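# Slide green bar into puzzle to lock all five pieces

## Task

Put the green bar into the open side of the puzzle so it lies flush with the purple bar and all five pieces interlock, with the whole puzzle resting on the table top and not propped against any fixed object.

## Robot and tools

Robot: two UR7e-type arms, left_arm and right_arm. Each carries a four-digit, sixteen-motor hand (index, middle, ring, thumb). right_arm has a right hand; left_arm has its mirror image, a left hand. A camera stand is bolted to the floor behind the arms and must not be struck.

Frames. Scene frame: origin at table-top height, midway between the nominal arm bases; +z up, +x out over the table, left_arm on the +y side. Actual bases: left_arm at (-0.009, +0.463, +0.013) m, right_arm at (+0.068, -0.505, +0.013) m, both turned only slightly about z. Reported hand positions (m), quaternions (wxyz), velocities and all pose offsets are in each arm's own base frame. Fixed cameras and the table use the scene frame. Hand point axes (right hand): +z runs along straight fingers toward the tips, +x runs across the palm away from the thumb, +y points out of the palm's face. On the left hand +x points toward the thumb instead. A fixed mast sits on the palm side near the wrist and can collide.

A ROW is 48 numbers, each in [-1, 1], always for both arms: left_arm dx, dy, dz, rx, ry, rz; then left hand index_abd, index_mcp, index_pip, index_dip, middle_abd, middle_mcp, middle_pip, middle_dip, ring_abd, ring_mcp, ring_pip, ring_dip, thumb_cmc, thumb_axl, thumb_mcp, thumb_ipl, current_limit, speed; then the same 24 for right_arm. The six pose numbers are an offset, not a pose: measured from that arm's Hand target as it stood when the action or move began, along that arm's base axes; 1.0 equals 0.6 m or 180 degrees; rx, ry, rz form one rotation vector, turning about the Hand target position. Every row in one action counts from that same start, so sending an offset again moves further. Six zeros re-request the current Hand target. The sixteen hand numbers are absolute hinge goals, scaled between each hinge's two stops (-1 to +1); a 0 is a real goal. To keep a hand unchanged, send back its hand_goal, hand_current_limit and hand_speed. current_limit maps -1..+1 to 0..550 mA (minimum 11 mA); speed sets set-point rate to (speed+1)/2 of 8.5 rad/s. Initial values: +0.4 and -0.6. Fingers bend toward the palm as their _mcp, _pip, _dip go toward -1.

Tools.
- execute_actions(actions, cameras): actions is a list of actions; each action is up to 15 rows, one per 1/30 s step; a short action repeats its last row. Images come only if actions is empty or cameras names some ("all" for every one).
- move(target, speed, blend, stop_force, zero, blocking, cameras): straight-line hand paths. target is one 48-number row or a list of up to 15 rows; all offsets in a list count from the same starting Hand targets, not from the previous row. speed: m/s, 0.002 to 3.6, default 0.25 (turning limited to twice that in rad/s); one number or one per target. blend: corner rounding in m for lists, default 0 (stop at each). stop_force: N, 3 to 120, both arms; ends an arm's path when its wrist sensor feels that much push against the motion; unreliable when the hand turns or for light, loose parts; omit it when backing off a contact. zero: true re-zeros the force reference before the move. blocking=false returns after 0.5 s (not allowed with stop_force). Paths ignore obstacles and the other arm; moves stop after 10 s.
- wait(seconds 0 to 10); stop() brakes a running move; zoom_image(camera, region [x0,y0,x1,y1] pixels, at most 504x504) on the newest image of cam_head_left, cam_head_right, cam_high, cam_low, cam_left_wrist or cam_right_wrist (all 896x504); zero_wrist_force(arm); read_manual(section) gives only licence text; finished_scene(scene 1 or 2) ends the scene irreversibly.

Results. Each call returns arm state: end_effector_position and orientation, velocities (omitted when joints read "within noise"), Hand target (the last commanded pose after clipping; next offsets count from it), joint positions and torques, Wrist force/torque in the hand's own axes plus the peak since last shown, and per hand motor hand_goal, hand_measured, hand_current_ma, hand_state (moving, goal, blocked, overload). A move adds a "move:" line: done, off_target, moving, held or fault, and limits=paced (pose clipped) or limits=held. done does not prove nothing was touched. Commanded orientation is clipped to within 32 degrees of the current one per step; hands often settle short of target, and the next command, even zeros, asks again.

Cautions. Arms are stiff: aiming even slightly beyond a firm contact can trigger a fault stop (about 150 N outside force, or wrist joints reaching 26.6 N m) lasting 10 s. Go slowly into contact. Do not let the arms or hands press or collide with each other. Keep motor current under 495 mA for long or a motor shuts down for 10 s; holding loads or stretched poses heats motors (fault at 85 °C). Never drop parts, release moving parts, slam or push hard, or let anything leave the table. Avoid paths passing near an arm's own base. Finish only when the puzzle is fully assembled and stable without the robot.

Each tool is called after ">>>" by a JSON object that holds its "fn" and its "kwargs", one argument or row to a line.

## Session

>>> {"fn": "execute_actions", "kwargs": {
  "actions": []
}}

Scene clock: 0.00 s.
left_arm: end_effector_position=(+0.2042, -0.3015, +0.2774) hand_goal=(+0.000, +0.754, +0.576, +0.696, +0.000, +0.754, +0.576, +0.696, +0.000, +0.754, +0.576, +0.696, +0.714, +0.678, +0.226, +0.168) hand_measured=(+0.000, +0.754, +0.576, +0.696, +0.000, +0.754, +0.576, +0.696, +0.000, +0.754, +0.576, +0.696, +0.714, +0.678, +0.226, +0.168) hand_current_ma=(+0, +0, +0, +0, +0, +0, +0, +0, +0, +0, +0, +0, +0, +0, +0, +0) hand_state=(goal, goal, goal, goal, goal, goal, goal, goal, goal, goal, goal, goal, goal, goal, goal, goal) hand_current_limit=0.40 hand_speed=-0.60 end_effector_quat_wxyz=(-0.116, +0.083, +0.955, +0.260) | right_arm: end_effector_position=(+0.2720, +0.1019, +0.3440) hand_goal=(+0.000, +0.754, +0.576, +0.696, +0.000, +0.754, +0.576, +0.696, +0.000, +0.754, +0.576, +0.696, +0.714, +0.678, +0.226, +0.168) hand_measured=(+0.000, +0.754, +0.576, +0.696, +0.000, +0.754, +0.576, +0.696, +0.000, +0.754, +0.576, +0.696, +0.714, +0.678, +0.226, +0.168) hand_current_ma=(+0, +0, +0, +0, +0, +0, +0, +0, +0, +0, +0, +0, +0, +0, +0, +0) hand_state=(goal, goal, goal, goal, goal, goal, goal, goal, goal, goal, goal, goal, goal, goal, goal, goal) hand_current_limit=0.40 hand_speed=-0.60 end_effector_quat_wxyz=(+0.059, +0.512, +0.852, -0.090)
Joint positions: left_arm=[2.28 -1.747 -1.669 -1.842 1.772 -2.316] | right_arm=[-0.01 -2.339 2.075 -1.318 -1.786 -0.501]
Joint velocities: within noise
Joint torques (N m): no reading
Wrist force (N): no reading
Wrist torque (N m): no reading
Wrist force, peak (N): no reading
Hand target: left_arm +0.2042, -0.3015, +0.2774; -0.116, +0.083, +0.955, +0.260 | right_arm +0.2720, +0.1019, +0.3440; +0.059, +0.512, +0.852, -0.090
camera_calibration:
cam_left_wrist: T_world_to_cam=[[0.630627, -0.621797, -0.464412, -0.22929], [-0.396362, -0.772518, 0.496097, -0.341386], [-0.667239, -0.128777, -0.733627, 0.422968], [0, 0, 0, 1]] pos_world=[0.291504, -0.351831, 0.373176]
cam_right_wrist: T_world_to_cam=[[0.923112, -0.36623, 0.117215, -0.226466], [-0.287192, -0.453924, 0.843489, -0.214915], [-0.255705, -0.812298, -0.524201, 0.457279], [0, 0, 0, 1]] pos_world=[0.26426, 0.190953, 0.44753]

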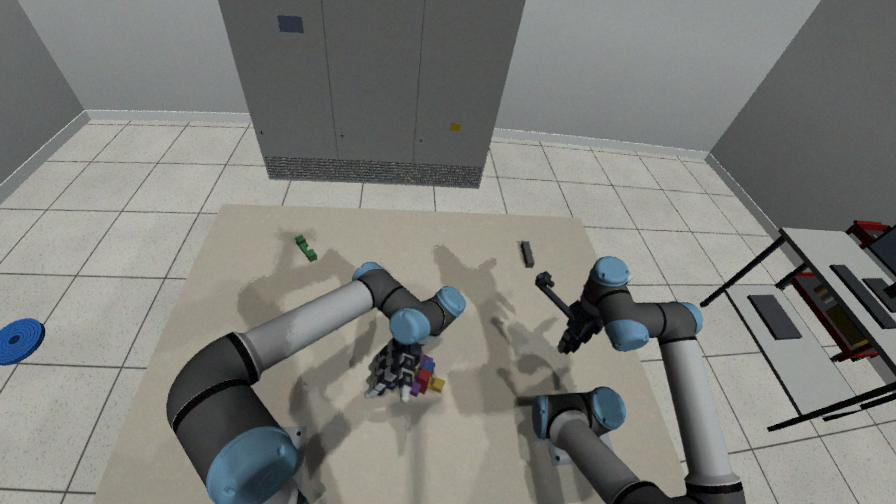

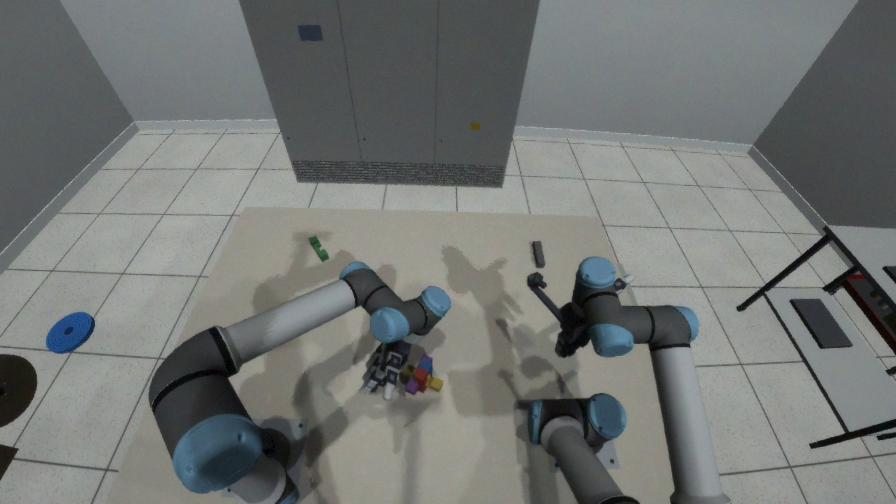

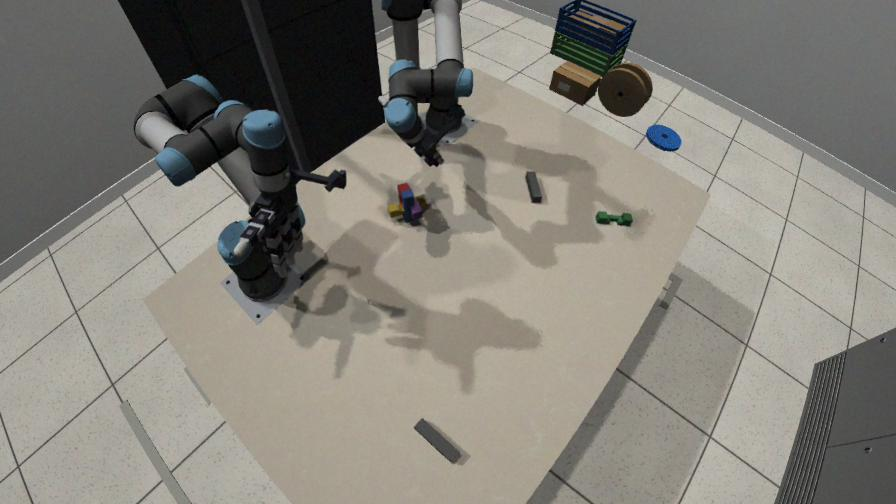

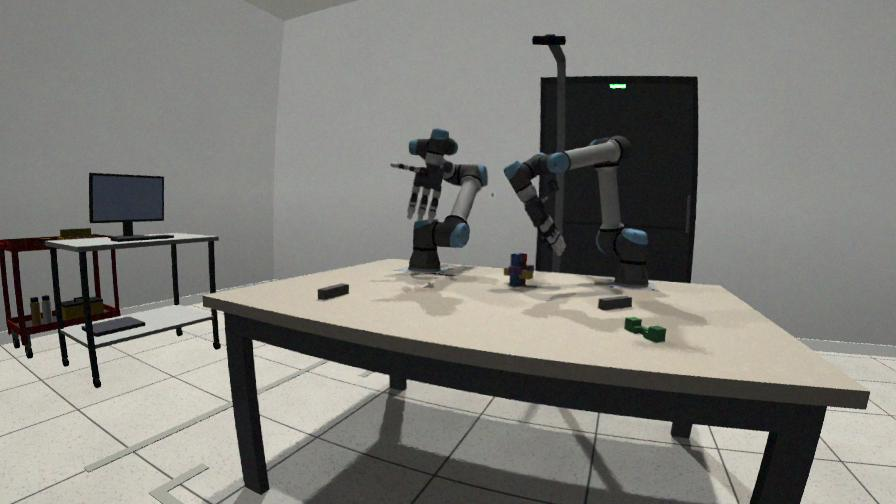

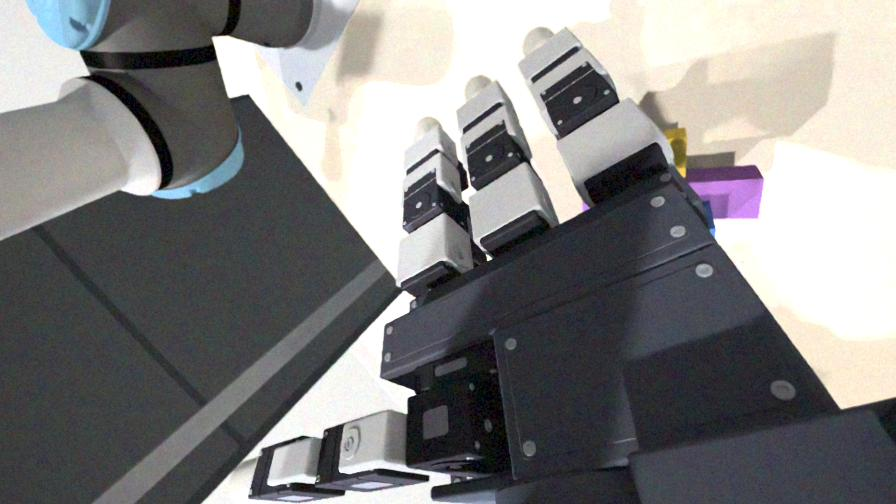

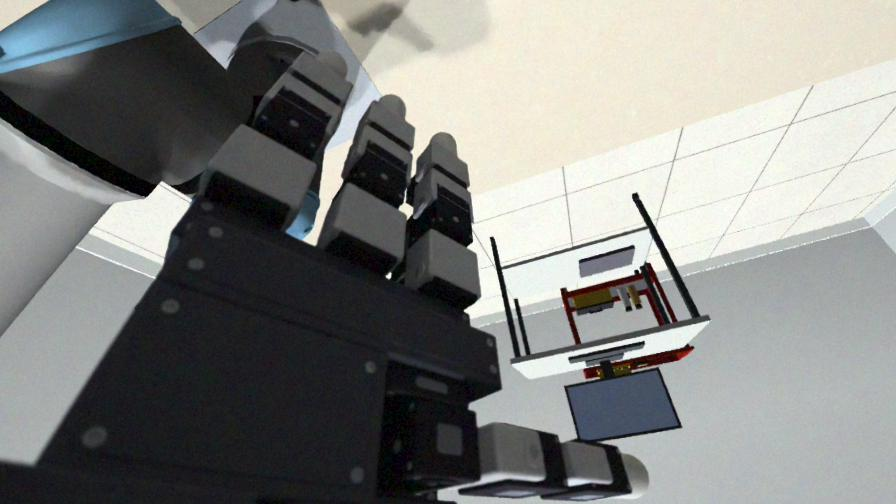

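>>> {"fn": "zoom_image", "kwargs": {
  "camera": "cam_high",
  "region": [370, 165, 450, 245]
}}

>>> {"fn": "zoom_image", "kwargs": {
  "camera": "cam_low",
  "region": [490, 245, 550, 295]
}}

>>> {"fn": "zoom_image", "kwargs": {
  "camera": "cam_head_right",
  "region": [370, 340, 460, 410]
}}

>>> {"fn": "zoom_image", "kwargs": {
  "camera": "cam_high",
  "region": [580, 195, 650, 240]
}}

>>> {"fn": "zoom_image", "kwargs": {
  "camera": "cam_head_left",
  "region": [280, 220, 340, 270]
}}

>>> {"fn": "zoom_image", "kwargs": {
  "camera": "cam_low",
  "region": [600, 300, 690, 350]
}}

Scaled by 6.300 from the camera's 896x504 image, which has a finer 1280x720 frame.

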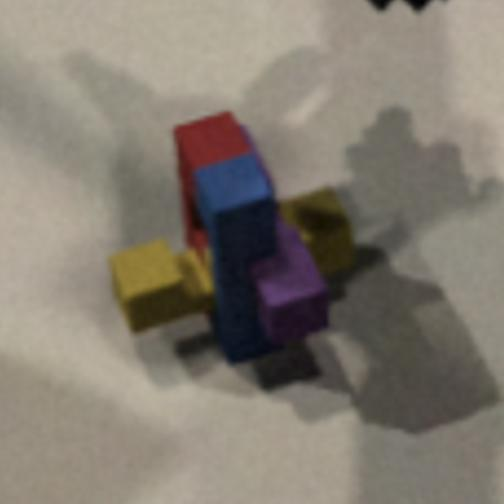

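Scaled by 8.400 from the camera's 896x504 image, which has a finer 1280x720 frame.

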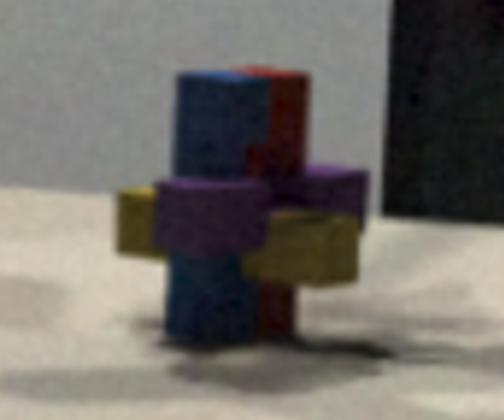

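Scaled by 5.600 from the camera's 896x504 image, which has a finer 1280x720 frame.

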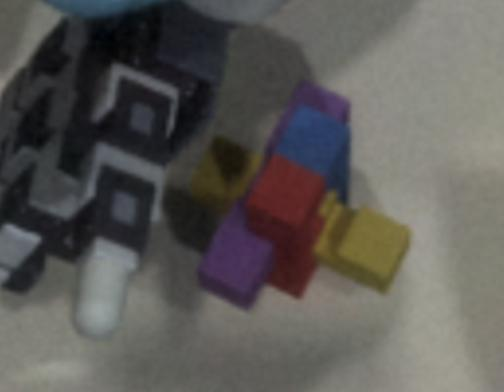

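Scaled by 7.200 from the camera's 896x504 image, which has a finer 1280x720 frame.

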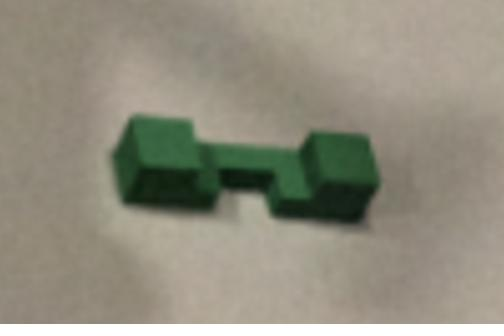

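Scaled by 8.400 from the camera's 896x504 image, which has a finer 1280x720 frame.

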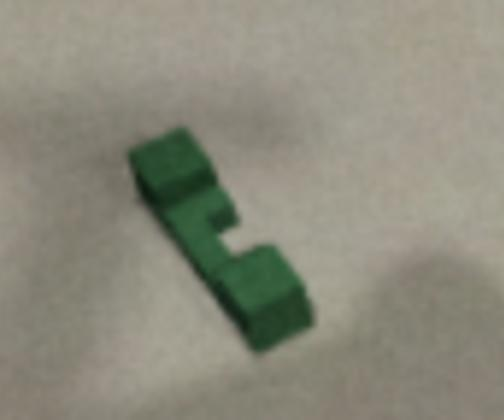

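Scaled by 5.600 from the camera's 896x504 image, which has a finer 1280x720 frame.

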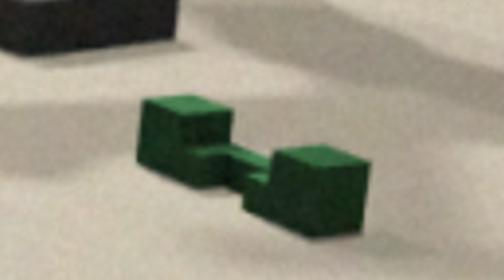

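>>> {"fn": "move", "kwargs": {
  "target": [
    [0,0,0.2,0,0,0,0,0.754,0.576,0.696,0,0.754,0.576,0.696,0,0.754,0.576,0.696,0.714,0.678,0.226,0.168,0.4,-0.6,0,0,0,0,0,0,0,0.754,0.576,0.696,0,0.754,0.576,0.696,0,0.754,0.576,0.696,0.714,0.678,0.226,0.168,0.4,-0.6],
    [0.86,0.48,0.05,-0.1249,-0.5256,0.1612,0,0.754,0.576,0.696,0,0.754,0.576,0.696,0,0.754,0.576,0.696,0.714,0.678,0.226,0.168,0.4,-0.6,0,0,0,0,0,0,0,0.754,0.576,0.696,0,0.754,0.576,0.696,0,0.754,0.576,0.696,0.714,0.678,0.226,0.168,0.4,-0.6]
  ],
  "blend": [0.05,0],
  "speed": 0.25,
  "cameras": ["cam_head_left","cam_high","cam_left_wrist"]
}}

Scene clock: 130.07 s.
left_arm: end_effector_position=(+0.7201, -0.0136, +0.3074) hand_goal=(+0.000, +0.754, +0.576, +0.696, +0.000, +0.754, +0.576, +0.696, +0.000, +0.754, +0.576, +0.696, +0.714, +0.678, +0.226, +0.168) hand_measured=(+0.000, +0.752, +0.576, +0.696, +0.000, +0.752, +0.576, +0.696, +0.000, +0.752, +0.576, +0.696, +0.714, +0.678, +0.224, +0.168) hand_current_ma=(+1, -1, +1, +0, +1, -1, +1, +0, +1, -1, +1, +0, +0, -1, -2, +0) hand_state=(goal, goal, goal, goal, goal, goal, goal, goal, goal, goal, goal, goal, goal, goal, goal, goal) hand_current_limit=0.40 hand_speed=-0.60 end_effector_quat_wxyz=(+0.572, -0.327, +0.751, +0.035) | right_arm: end_effector_position=(+0.2720, +0.1019, +0.3440) hand_goal=(+0.000, +0.754, +0.576, +0.696, +0.000, +0.754, +0.576, +0.696, +0.000, +0.754, +0.576, +0.696, +0.714, +0.678, +0.226, +0.168) hand_measured=(+0.000, +0.754, +0.576, +0.696, +0.000, +0.754, +0.576, +0.696, +0.000, +0.754, +0.576, +0.696, +0.714, +0.678, +0.224, +0.168) hand_current_ma=(+0, +0, +0, +0, +0, +0, +0, +0, +0, +0, +0, +0, +0, +0, -2, +0) hand_state=(goal, goal, goal, goal, goal, goal, goal, goal, goal, goal, goal, goal, goal, goal, goal, goal) hand_current_limit=0.40 hand_speed=-0.60 end_effector_quat_wxyz=(+0.059, +0.512, +0.852, -0.090)
Joint positions: left_arm=[3.082 -2.074 -1.583 0.116 2.066 -2.119] | right_arm=[-0.01 -2.339 2.075 -1.318 -1.786 -0.501]
Joint torques (N m): left_arm=[9.16 32.04 29.35 4.31 1.1 -1.95] | right_arm=[0.97 7.85 -20.62 -2.4 -0.38 -0.05]
Wrist force (N): left_arm=[0.0 0.2 2.0] | right_arm=[0.2 0.4 0.1]
Wrist torque (N m): left_arm=[-0.18 0.00 0.04] | right_arm=[0.05 -0.03 0.03]
Wrist force, peak (N): left_arm=[-0.5 0.7 3.0] | right_arm=[-0.2 0.8 -0.1]
Hand target: left_arm +0.7202, -0.0135, +0.3074; +0.572, -0.327, +0.751, +0.035 | right_arm +0.2720, +0.1019, +0.3440; +0.059, +0.512, +0.852, -0.090
Off the commanded pose: left_arm 0.000 m, 0 deg | right_arm 0.000 m, 0 deg.
move: done
camera_calibration:
cam_left_wrist: T_world_to_cam=[[0.391558, -0.143812, 0.908846, -0.605177], [-0.410297, -0.911371, 0.0325559, 0.221353], [0.823614, -0.385644, -0.41586, -0.348425], [0, 0, 0, 1]] pos_world=[0.614749, -0.0196655, 0.39791]
Images, in order (width x height): cam_head_left 896x504, cam_high 896x504, cam_left_wrist 896x504.

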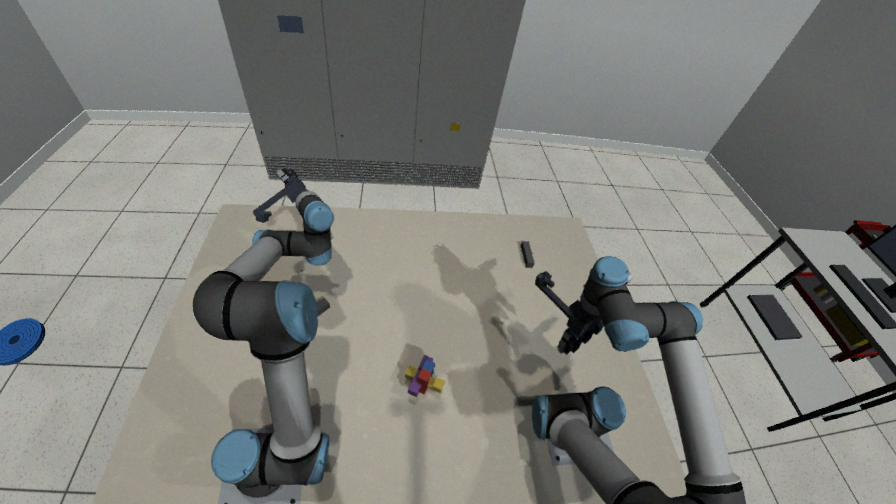

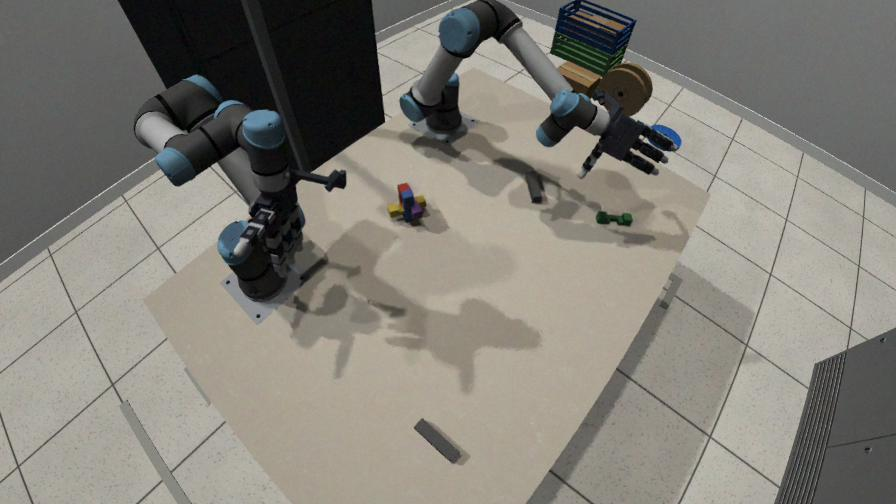

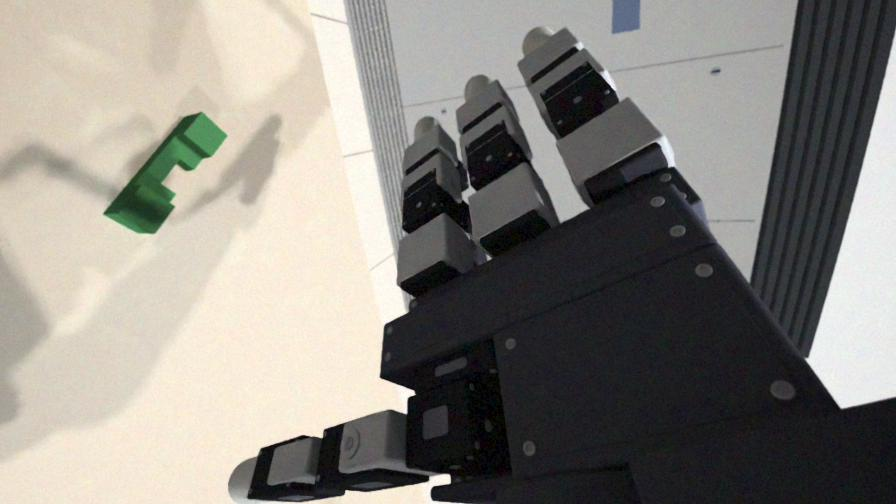

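>>> {"fn": "zoom_image", "kwargs": {
  "camera": "cam_left_wrist",
  "region": [90, 100, 240, 250]
}}

>>> {"fn": "zoom_image", "kwargs": {
  "camera": "cam_head_left",
  "region": [395, 345, 455, 405]
}}

Scaled by 3.360 from the camera's 896x504 image, which has a finer 1280x720 frame.

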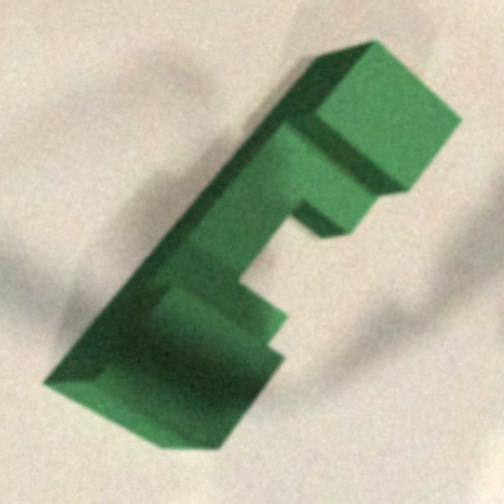

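Scaled by 8.400 from the camera's 896x504 image, which has a finer 1280x720 frame.

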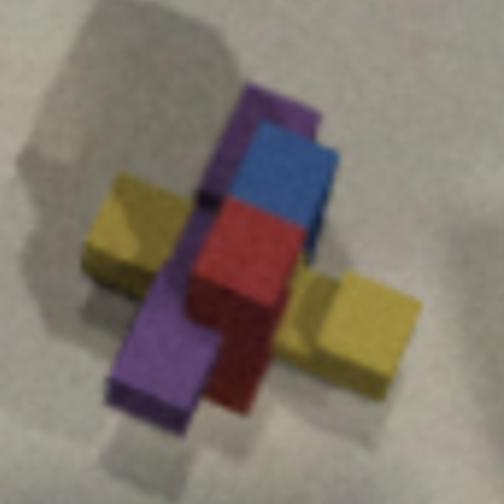

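>>> {"fn": "move", "kwargs": {
  "target": [0.1637,0.0095,-0.2957,-0.3087,-0.2013,0.1926,0,0.822,-0.007,0.29,0,0.754,0.576,0.696,0,0.754,0.576,0.696,-0.571,0.678,0.562,-0.265,0.4,-0.6,0,0,0,0,0,0,0,0.754,0.576,0.696,0,0.754,0.576,0.696,0,0.754,0.576,0.696,0.714,0.678,0.226,0.168,0.4,-0.6],
  "speed": 0.2,
  "cameras": ["cam_left_wrist","cam_high","cam_low","cam_head_left"]
}}

Scene clock: 315.07 s.
left_arm: end_effector_position=(+0.7292, -0.0130, +0.2912) hand_goal=(+0.000, +0.822, -0.006, +0.290, +0.000, +0.754, +0.576, +0.696, +0.000, +0.754, +0.576, +0.696, -0.570, +0.678, +0.562, -0.264) hand_measured=(+0.002, +0.812, -0.004, +0.292, +0.002, +0.752, +0.576, +0.696, +0.002, +0.752, +0.576, +0.696, -0.554, +0.678, +0.556, -0.262) hand_current_ma=(+1, -16, +2, +2, +1, -3, +1, +0, +1, -3, +1, +0, +33, -1, -11, +3) hand_state=(goal, goal, goal, goal, goal, goal, goal, goal, goal, goal, goal, goal, goal, goal, goal, goal) hand_current_limit=0.40 hand_speed=-0.60 end_effector_quat_wxyz=(+0.578, -0.373, +0.726, +0.008) | right_arm: end_effector_position=(+0.2720, +0.1019, +0.3440) hand_goal=(+0.000, +0.754, +0.576, +0.696, +0.000, +0.754, +0.576, +0.696, +0.000, +0.754, +0.576, +0.696, +0.714, +0.678, +0.226, +0.168) hand_measured=(+0.000, +0.754, +0.576, +0.696, +0.000, +0.754, +0.576, +0.696, +0.000, +0.754, +0.576, +0.696, +0.714, +0.678, +0.224, +0.168) hand_current_ma=(+0, +0, +0, +0, +0, +0, +0, +0, +0, +0, +0, +0, +0, +0, -2, +0) hand_state=(goal, goal, goal, goal, goal, goal, goal, goal, goal, goal, goal, goal, goal, goal, goal, goal) hand_current_limit=0.40 hand_speed=-0.60 end_effector_quat_wxyz=(+0.059, +0.512, +0.852, -0.090)
Joint positions: left_arm=[3.09 -2.107 -1.563 0.14 2.077 -2.228] | right_arm=[-0.01 -2.339 2.075 -1.318 -1.786 -0.501]
Joint torques (N m): left_arm=[-10.7 50.73 13.16 0.95 -0.58 2.18] | right_arm=[-0.63 7.96 -21.69 -2.69 -0.3 -0.05]
Wrist force (N): left_arm=[-0.3 -0.1 2.0] | right_arm=[0.4 0.3 0.3]
Wrist torque (N m): left_arm=[-0.19 0.03 -0.27] | right_arm=[0.00 -0.06 0.04]
Wrist force, peak (N): left_arm=[0.1 0.9 3.9] | right_arm=[0.2 0.8 0.4]
Hand target: left_arm +0.7291, -0.0130, +0.2912; +0.578, -0.373, +0.726, +0.008 (not the last commanded pose) | right_arm +0.2720, +0.1019, +0.3440; +0.059, +0.512, +0.852, -0.090
Off the commanded pose: left_arm 0.184 m, 68 deg | right_arm 0.000 m, 0 deg.
move: held (left_arm; a check stopped the path); limits=held
pose unreachable (left arm): on one or more control steps of this call, first in action 0 (counted from 0), this arm could not follow its commanded pose, so it was not sent that pose on those steps. It may still have moved: this result reports where it is.
cause: moving toward the commanded pose would bring two parts of the arm too close to each other (joints 4 (wrist 1) to 6 (wrist 3) lie between them).
camera_calibration:
cam_left_wrist: T_world_to_cam=[[0.34318, -0.0427323, 0.938297, -0.565843], [-0.363793, -0.92704, 0.0908369, 0.17506], [0.865957, -0.37252, -0.333687, -0.416996], [0, 0, 0, 1]] pos_world=[0.618973, -0.0172316, 0.37588]
Images, in order (width x height): cam_head_left 896x504, cam_high 896x504, cam_low 896x504, cam_left_wrist 896x504.

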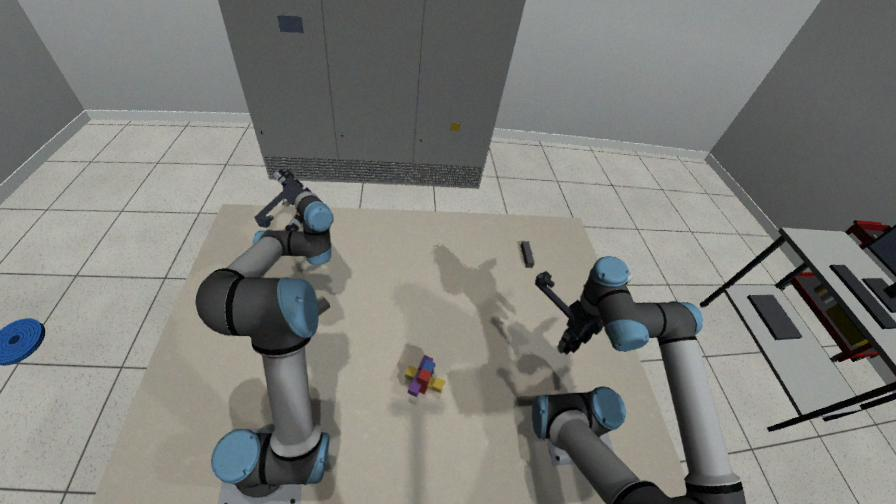

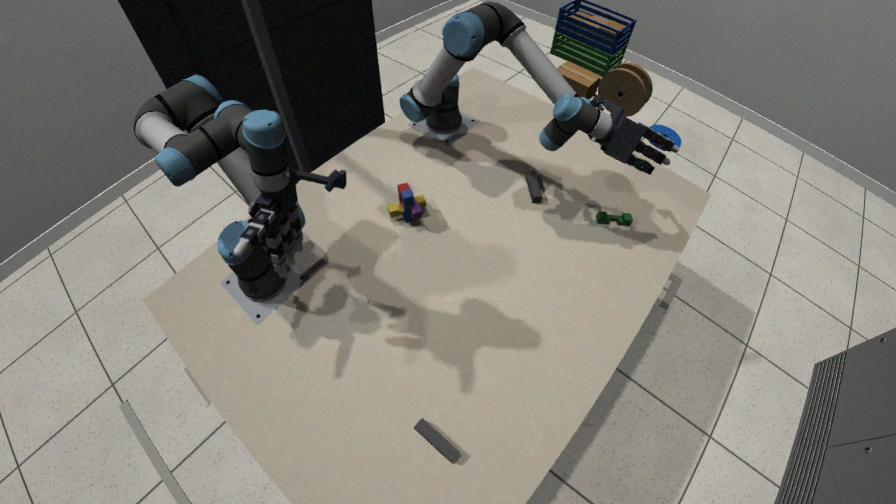

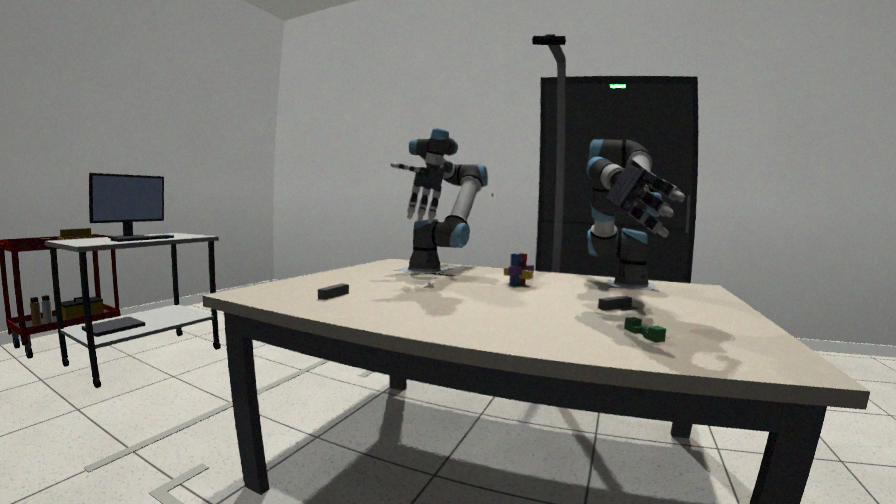

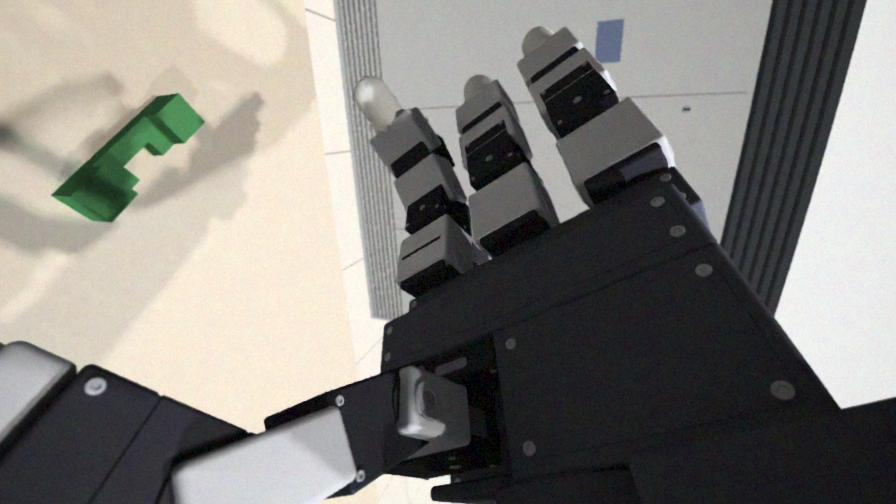

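>>> {"fn": "move", "kwargs": {
  "target": [
    [-0.0492,-0.5483,0.0922,-0.1870,0.0097,-0.4576,0,0.822,-0.007,0.29,0,0.754,0.576,0.696,0,0.754,0.576,0.696,-0.571,0.678,0.562,-0.265,0.4,-0.6,0,0,0,0,0,0,0,0.754,0.576,0.696,0,0.754,0.576,0.696,0,0.754,0.576,0.696,0.714,0.678,0.226,0.168,0.4,-0.6],
    [-0.4075,-0.6188,0.2313,-0.3131,0.0161,-0.7661,0,0.822,-0.007,0.29,0,0.754,0.576,0.696,0,0.754,0.576,0.696,-0.571,0.678,0.562,-0.265,0.4,-0.6,0,0,0,0,0,0,0,0.754,0.576,0.696,0,0.754,0.576,0.696,0,0.754,0.576,0.696,0.714,0.678,0.226,0.168,0.4,-0.6]
  ],
  "blend": [0.02,0],
  "speed": 0.3
}}

Scene clock: 381.00 s.
left_arm: end_effector_position=(+0.4847, -0.3842, +0.4300) hand_goal=(+0.000, +0.822, -0.006, +0.290, +0.000, +0.754, +0.576, +0.696, +0.000, +0.754, +0.576, +0.696, -0.570, +0.678, +0.562, -0.264) hand_measured=(+0.002, +0.812, -0.006, +0.292, +0.002, +0.748, +0.576, +0.696, +0.002, +0.748, +0.576, +0.696, -0.560, +0.678, +0.560, -0.262) hand_current_ma=(+1, -16, +1, +2, +1, -10, +0, +0, +1, -10, +0, +0, +18, -1, -4, +3) hand_state=(goal, goal, goal, goal, goal, goal, goal, goal, goal, goal, goal, goal, goal, goal, goal, goal) hand_current_limit=0.40 hand_speed=-0.60 end_effector_quat_wxyz=(-0.012, -0.337, -0.540, +0.771) | right_arm: end_effector_position=(+0.2720, +0.1019, +0.3440) hand_goal=(+0.000, +0.754, +0.576, +0.696, +0.000, +0.754, +0.576, +0.696, +0.000, +0.754, +0.576, +0.696, +0.714, +0.678, +0.226, +0.168) hand_measured=(+0.000, +0.754, +0.576, +0.696, +0.000, +0.754, +0.576, +0.696, +0.000, +0.754, +0.576, +0.696, +0.714, +0.678, +0.224, +0.168) hand_current_ma=(+0, +0, +0, +0, +0, +0, +0, +0, +0, +0, +0, +0, +0, +0, -2, +0) hand_state=(goal, goal, goal, goal, goal, goal, goal, goal, goal, goal, goal, goal, goal, goal, goal, goal) hand_current_limit=0.40 hand_speed=-0.60 end_effector_quat_wxyz=(+0.059, +0.512, +0.852, -0.090)
Joint positions: left_arm=[3.09 -2.057 -1.509 0.038 -0.524 -2.228] | right_arm=[-0.01 -2.339 2.075 -1.318 -1.786 -0.501]
Joint torques (N m): left_arm=[-9.88 29.59 12.52 -1.53 -1.67 2.12] | right_arm=[-0.99 7.62 -21.52 -2.91 -0.55 -0.09]
Wrist force (N): left_arm=[-0.9 -0.5 1.5] | right_arm=[0.0 0.4 0.1]
Wrist torque (N m): left_arm=[-0.19 0.02 -0.36] | right_arm=[0.04 -0.01 0.01]
Wrist force, peak (N): left_arm=[-0.4 0.2 2.8] | right_arm=[0.5 0.1 0.6]
Hand target: left_arm +0.4846, -0.3843, +0.4300; -0.012, -0.337, -0.540, +0.771 | right_arm +0.2720, +0.1019, +0.3440; +0.059, +0.512, +0.852, -0.090
Off the commanded pose: left_arm 0.000 m, 0 deg | right_arm 0.000 m, 0 deg.
move: done

>>> {"fn": "move", "kwargs": {
  "target": [
    [0.2595,-0.0417,0,-0.0963,0.0425,0.1270,0,0.822,-0.007,0.29,0,0.754,0.576,0.696,0,0.754,0.576,0.696,-0.571,0.678,0.562,-0.265,0.4,-0.6,0,0,0,0,0,0,0,0.754,0.576,0.696,0,0.754,0.576,0.696,0,0.754,0.576,0.696,0.714,0.678,0.226,0.168,0.4,-0.6],
    [0.3608,-0.0023,-0.0167,-0.0364,0.0404,0.2824,0,0.822,-0.007,0.29,0,0.754,0.576,0.696,0,0.754,0.576,0.696,-0.571,0.678,0.562,-0.265,0.4,-0.6,0,0,0,0,0,0,0,0.754,0.576,0.696,0,0.754,0.576,0.696,0,0.754,0.576,0.696,0.714,0.678,0.226,0.168,0.4,-0.6],
    [0.3642,0.0625,-0.15,0.1261,-0.0065,0.3085,0,0.822,-0.007,0.29,0,0.754,0.576,0.696,0,0.754,0.576,0.696,-0.571,0.678,0.562,-0.265,0.4,-0.6,0,0,0,0,0,0,0,0.754,0.576,0.696,0,0.754,0.576,0.696,0,0.754,0.576,0.696,0.714,0.678,0.226,0.168,0.4,-0.6]
  ],
  "blend": [0.02,0.02,0],
  "speed": 0.25
}}

Scene clock: 399.67 s.
left_arm: end_effector_position=(+0.7032, -0.3468, +0.3400) hand_goal=(+0.000, +0.822, -0.006, +0.290, +0.000, +0.754, +0.576, +0.696, +0.000, +0.754, +0.576, +0.696, -0.570, +0.678, +0.562, -0.264) hand_measured=(+0.002, +0.812, -0.006, +0.292, +0.002, +0.748, +0.576, +0.696, +0.002, +0.748, +0.576, +0.696, -0.560, +0.678, +0.560, -0.262) hand_current_ma=(+1, -16, +0, +2, +1, -10, +0, +0, +1, -10, +0, +0, +15, -1, -2, +3) hand_state=(goal, goal, goal, goal, goal, goal, goal, goal, goal, goal, goal, goal, goal, goal, goal, goal) hand_current_limit=0.40 hand_speed=-0.60 end_effector_quat_wxyz=(+0.309, +0.052, +0.770, -0.557) | right_arm: end_effector_position=(+0.2720, +0.1019, +0.3440) hand_goal=(+0.000, +0.754, +0.576, +0.696, +0.000, +0.754, +0.576, +0.696, +0.000, +0.754, +0.576, +0.696, +0.714, +0.678, +0.226, +0.168) hand_measured=(+0.000, +0.754, +0.576, +0.696, +0.000, +0.754, +0.576, +0.696, +0.000, +0.754, +0.576, +0.696, +0.714, +0.678, +0.224, +0.168) hand_current_ma=(+0, +0, +0, +0, +0, +0, +0, +0, +0, +0, +0, +0, +0, +0, -2, +0) hand_state=(goal, goal, goal, goal, goal, goal, goal, goal, goal, goal, goal, goal, goal, goal, goal, goal) hand_current_limit=0.40 hand_speed=-0.60 end_effector_quat_wxyz=(+0.059, +0.512, +0.852, -0.090)
Joint positions: left_arm=[3.082 -2.191 -0.824 -3.653 -0.531 0.909] | right_arm=[-0.01 -2.339 2.075 -1.318 -1.786 -0.501]
Joint torques (N m): left_arm=[-10.77 35.61 30.08 -1.89 -0.34 2.18] | right_arm=[-0.46 8.89 -21.22 -2.86 -0.41 0.1]
Wrist force (N): left_arm=[-0.9 0.0 2.0] | right_arm=[0.2 0.3 0.0]
Wrist torque (N m): left_arm=[-0.18 0.12 -0.37] | right_arm=[0.05 -0.03 0.02]
Wrist force, peak (N): left_arm=[-0.7 -0.6 2.3] | right_arm=[0.3 0.6 0.4]
Hand target: left_arm +0.7032, -0.3468, +0.3400; +0.309, +0.052, +0.770, -0.557 | right_arm +0.2720, +0.1019, +0.3440; +0.059, +0.512, +0.852, -0.090
Off the commanded pose: left_arm 0.000 m, 0 deg | right_arm 0.000 m, 0 deg.
move: done

>>> {"fn": "move", "kwargs": {
  "target": [0.192,0.565,-0.3333,-0.1892,0.1024,0.6081,0,0.822,-0.007,0.29,0,0.754,0.576,0.696,0,0.754,0.576,0.696,-0.571,0.678,0.562,-0.265,0.4,-0.6,0,0,0,0,0,0,0,0.754,0.576,0.696,0,0.754,0.576,0.696,0,0.754,0.576,0.696,0.714,0.678,0.226,0.168,0.4,-0.6],
  "speed": 0.2,
  "cameras": ["cam_left_wrist","cam_high","cam_low","cam_head_left"]
}}

Scene clock: 411.67 s.
left_arm: end_effector_position=(+0.8184, -0.0078, +0.1400) hand_goal=(+0.000, +0.822, -0.006, +0.290, +0.000, +0.754, +0.576, +0.696, +0.000, +0.754, +0.576, +0.696, -0.570, +0.678, +0.562, -0.264) hand_measured=(+0.002, +0.812, -0.006, +0.292, +0.002, +0.746, +0.576, +0.696, +0.002, +0.746, +0.576, +0.696, -0.568, +0.678, +0.560, -0.262) hand_current_ma=(+1, -16, +0, +2, +1, -12, +0, +0, +1, -12, +0, +0, +3, -1, -2, +3) hand_state=(goal, goal, goal, goal, goal, goal, goal, goal, goal, goal, goal, goal, goal, goal, goal, goal) hand_current_limit=0.40 hand_speed=-0.60 end_effector_quat_wxyz=(-0.518, +0.740, -0.352, +0.246) | right_arm: end_effector_position=(+0.2720, +0.1019, +0.3440) hand_goal=(+0.000, +0.754, +0.576, +0.696, +0.000, +0.754, +0.576, +0.696, +0.000, +0.754, +0.576, +0.696, +0.714, +0.678, +0.226, +0.168) hand_measured=(+0.000, +0.754, +0.576, +0.696, +0.000, +0.754, +0.576, +0.696, +0.000, +0.754, +0.576, +0.696, +0.714, +0.678, +0.224, +0.168) hand_current_ma=(+0, +0, +0, +0, +0, +0, +0, +0, +0, +0, +0, +0, +0, +0, -2, +0) hand_state=(goal, goal, goal, goal, goal, goal, goal, goal, goal, goal, goal, goal, goal, goal, goal, goal) hand_current_limit=0.40 hand_speed=-0.60 end_effector_quat_wxyz=(+0.059, +0.512, +0.852, -0.090)
Joint positions: left_arm=[3.18 -2.386 -0.922 -3.403 -2.171 -0.252] | right_arm=[-0.01 -2.339 2.075 -1.318 -1.786 -0.501]
Joint torques (N m): left_arm=[9.06 42.13 28.58 -1.35 -1.44 -2.12] | right_arm=[0.13 8.48 -22.29 -2.95 -0.58 0.16]
Wrist force (N): left_arm=[-0.9 -0.8 1.6] | right_arm=[-0.1 0.5 0.1]
Wrist torque (N m): left_arm=[-0.23 0.17 -0.17] | right_arm=[0.05 0.00 0.00]
Wrist force, peak (N): left_arm=[-0.2 -0.9 2.5] | right_arm=[0.4 0.7 0.5]
Hand target: left_arm +0.8184, -0.0078, +0.1400; -0.518, +0.740, -0.352, +0.246 | right_arm +0.2720, +0.1019, +0.3440; +0.059, +0.512, +0.852, -0.090
Off the commanded pose: left_arm 0.000 m, 0 deg | right_arm 0.000 m, 0 deg.
move: done
camera_calibration:
cam_left_wrist: T_world_to_cam=[[-0.367245, 0.717939, 0.59135, 0.181401], [-0.131607, -0.669487, 0.731072, -0.0515949], [0.920766, 0.190657, 0.340351, -0.677638], [0, 0, 0, 1]] pos_world=[0.683774, -0.0355808, 0.161083]
Images, in order (width x height): cam_head_left 896x504, cam_high 896x504, cam_low 896x504, cam_left_wrist 896x504.

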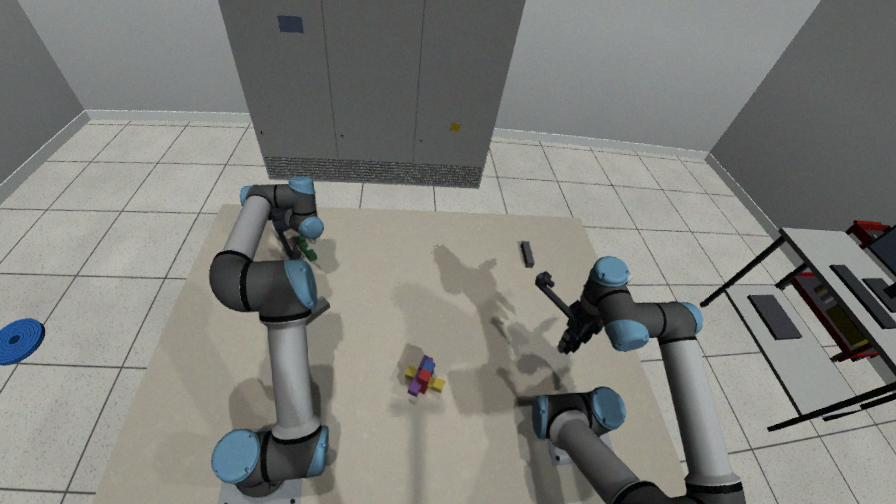

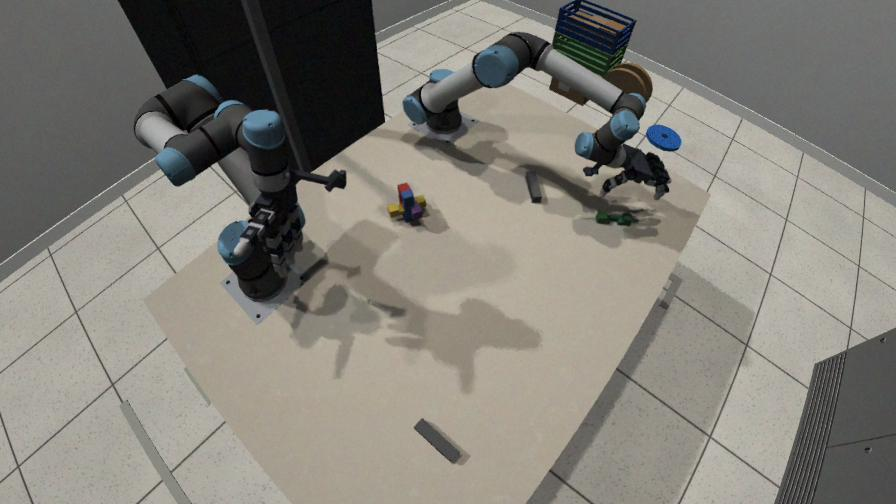

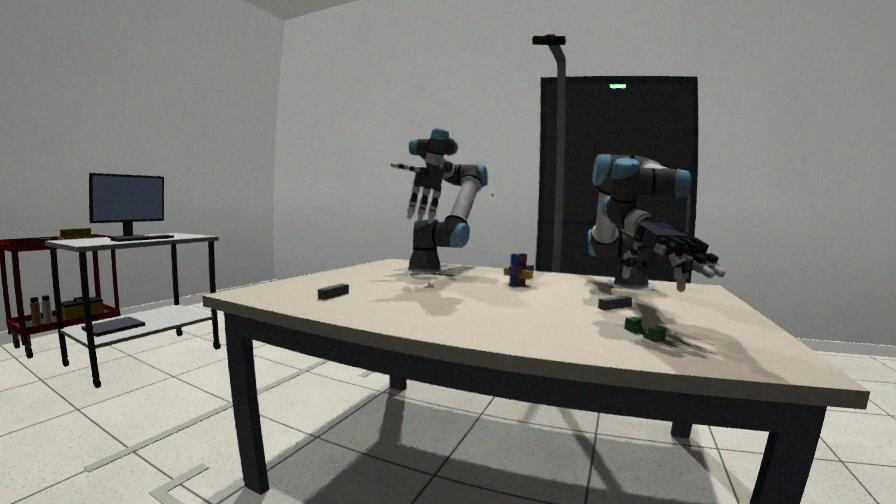

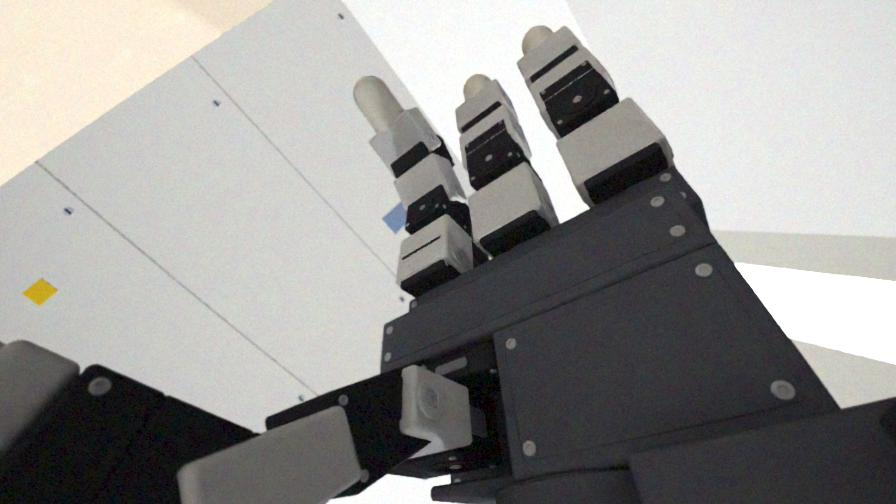

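>>> {"fn": "move", "kwargs": {
  "target": [0,0,-0.1333,0,0,0,0,0.822,-0.007,0.29,0,0.754,0.576,0.696,0,0.754,0.576,0.696,-0.571,0.678,0.562,-0.265,0.4,-0.6,0,0,0,0,0,0,0,0.754,0.576,0.696,0,0.754,0.576,0.696,0,0.754,0.576,0.696,0.714,0.678,0.226,0.168,0.4,-0.6],
  "speed": 0.1,
  "cameras": ["cam_left_wrist","cam_high","cam_low"]
}}

>>> {"fn": "zoom_image", "kwargs": {
  "camera": "cam_low",
  "region": [610, 270, 740, 360]
}}

>>> {"fn": "zoom_image", "kwargs": {
  "camera": "cam_high",
  "region": [570, 160, 690, 250]
}}

Scene clock: 417.00 s.
left_arm: end_effector_position=(+0.8184, -0.0078, +0.0601) hand_goal=(+0.000, +0.822, -0.006, +0.290, +0.000, +0.754, +0.576, +0.696, +0.000, +0.754, +0.576, +0.696, -0.570, +0.678, +0.562, -0.264) hand_measured=(+0.002, +0.812, -0.006, +0.292, +0.002, +0.746, +0.576, +0.696, +0.002, +0.746, +0.576, +0.696, -0.568, +0.678, +0.560, -0.262) hand_current_ma=(+1, -16, +0, +2, +1, -12, +0, +0, +1, -12, +0, +0, +3, -1, -2, +3) hand_state=(goal, goal, goal, goal, goal, goal, goal, goal, goal, goal, goal, goal, goal, goal, goal, goal) hand_current_limit=0.40 hand_speed=-0.60 end_effector_quat_wxyz=(-0.518, +0.740, -0.352, +0.246) | right_arm: end_effector_position=(+0.2720, +0.1019, +0.3440) hand_goal=(+0.000, +0.754, +0.576, +0.696, +0.000, +0.754, +0.576, +0.696, +0.000, +0.754, +0.576, +0.696, +0.714, +0.678, +0.226, +0.168) hand_measured=(+0.000, +0.754, +0.576, +0.696, +0.000, +0.754, +0.576, +0.696, +0.000, +0.754, +0.576, +0.696, +0.714, +0.678, +0.224, +0.168) hand_current_ma=(+0, +0, +0, +0, +0, +0, +0, +0, +0, +0, +0, +0, +0, +0, -2, +0) hand_state=(goal, goal, goal, goal, goal, goal, goal, goal, goal, goal, goal, goal, goal, goal, goal, goal) hand_current_limit=0.40 hand_speed=-0.60 end_effector_quat_wxyz=(+0.059, +0.512, +0.852, -0.090)
Joint positions: left_arm=[3.18 -2.441 -1.03 -3.24 -2.171 -0.252] | right_arm=[-0.01 -2.339 2.075 -1.318 -1.786 -0.501]
Joint torques (N m): left_arm=[2.4 43.01 12.88 2.14 1.01 2.07] | right_arm=[-0.18 9 -21.97 -3.34 -0.41 0.2]
Wrist force (N): left_arm=[-1.2 -1.0 1.0] | right_arm=[0.1 0.2 0.1]
Wrist torque (N m): left_arm=[-0.18 0.17 -0.23] | right_arm=[0.02 -0.01 0.01]
Wrist force, peak (N): left_arm=[-1.3 -0.5 1.8] | right_arm=[0.5 0.5 0.4]
Hand target: left_arm +0.8184, -0.0078, +0.0600; -0.518, +0.740, -0.352, +0.246 | right_arm +0.2720, +0.1019, +0.3440; +0.059, +0.512, +0.852, -0.090
Off the commanded pose: left_arm 0.000 m, 0 deg | right_arm 0.000 m, 0 deg.
move: done
camera_calibration:
cam_left_wrist: T_world_to_cam=[[-0.367261, 0.717912, 0.591372, 0.228658], [-0.131465, -0.669487, 0.731098, 0.00671827], [0.92078, 0.190759, 0.340257, -0.650442], [0, 0, 0, 1]] pos_world=[0.683774, -0.0355809, 0.0811833]
Images, in order (width x height): cam_high 896x504, cam_low 896x504, cam_left_wrist 896x504.

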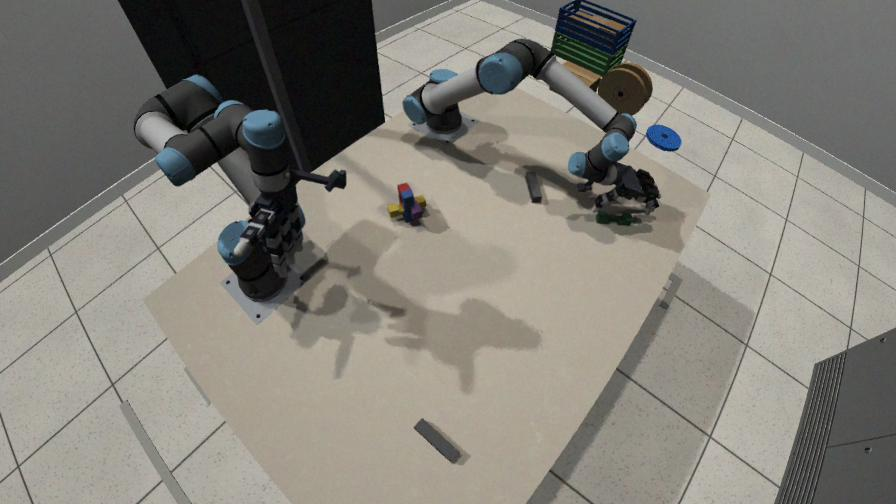

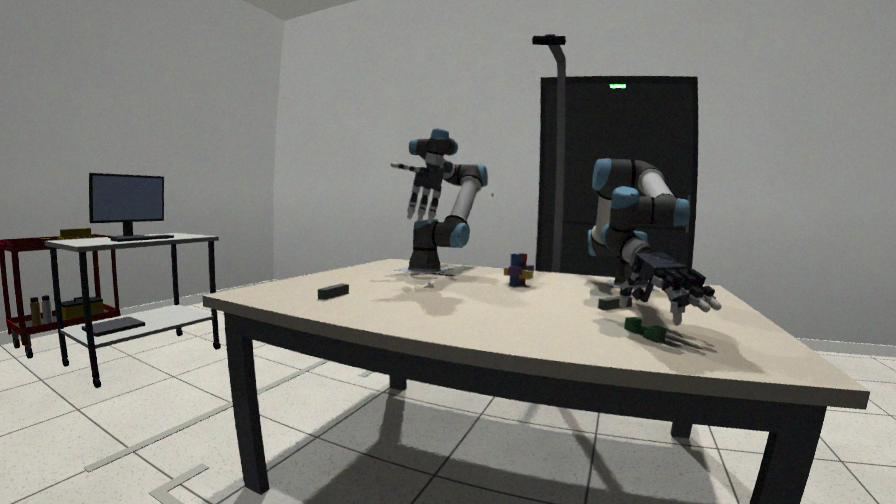

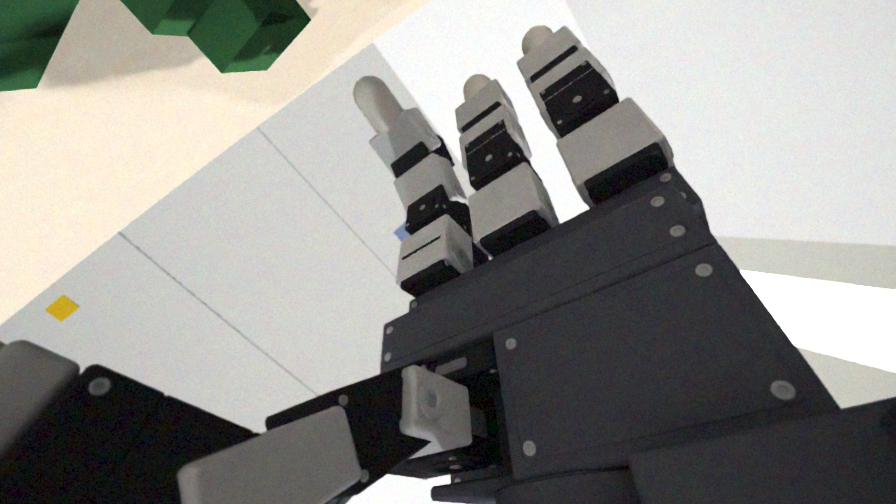

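Scaled by 3.877 from the camera's 896x504 image, which has a finer 1280x720 frame.

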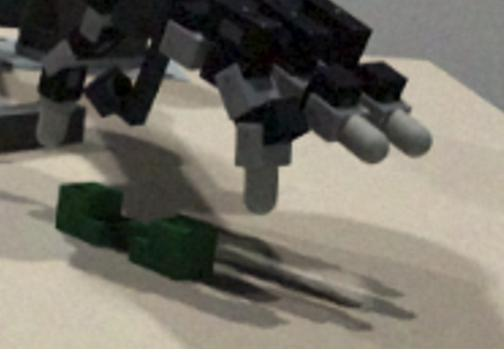

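Scaled by 4.200 from the camera's 896x504 image, which has a finer 1280x720 frame.

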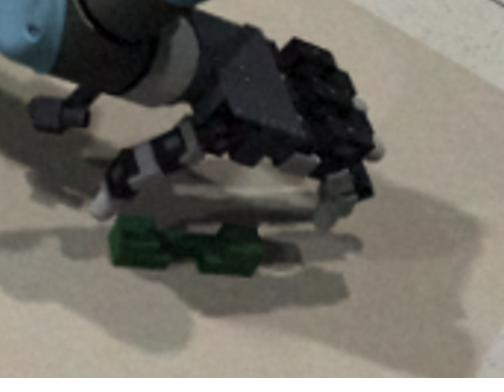

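>>> {"fn": "zoom_image", "kwargs": {
  "camera": "cam_left_wrist",
  "region": [0, 0, 340, 190]
}}

Scaled by 1.482 from the camera's 896x504 image, which has a finer 1280x720 frame.

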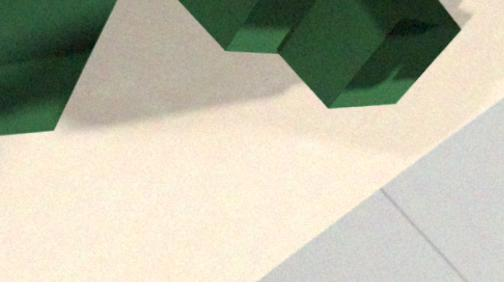

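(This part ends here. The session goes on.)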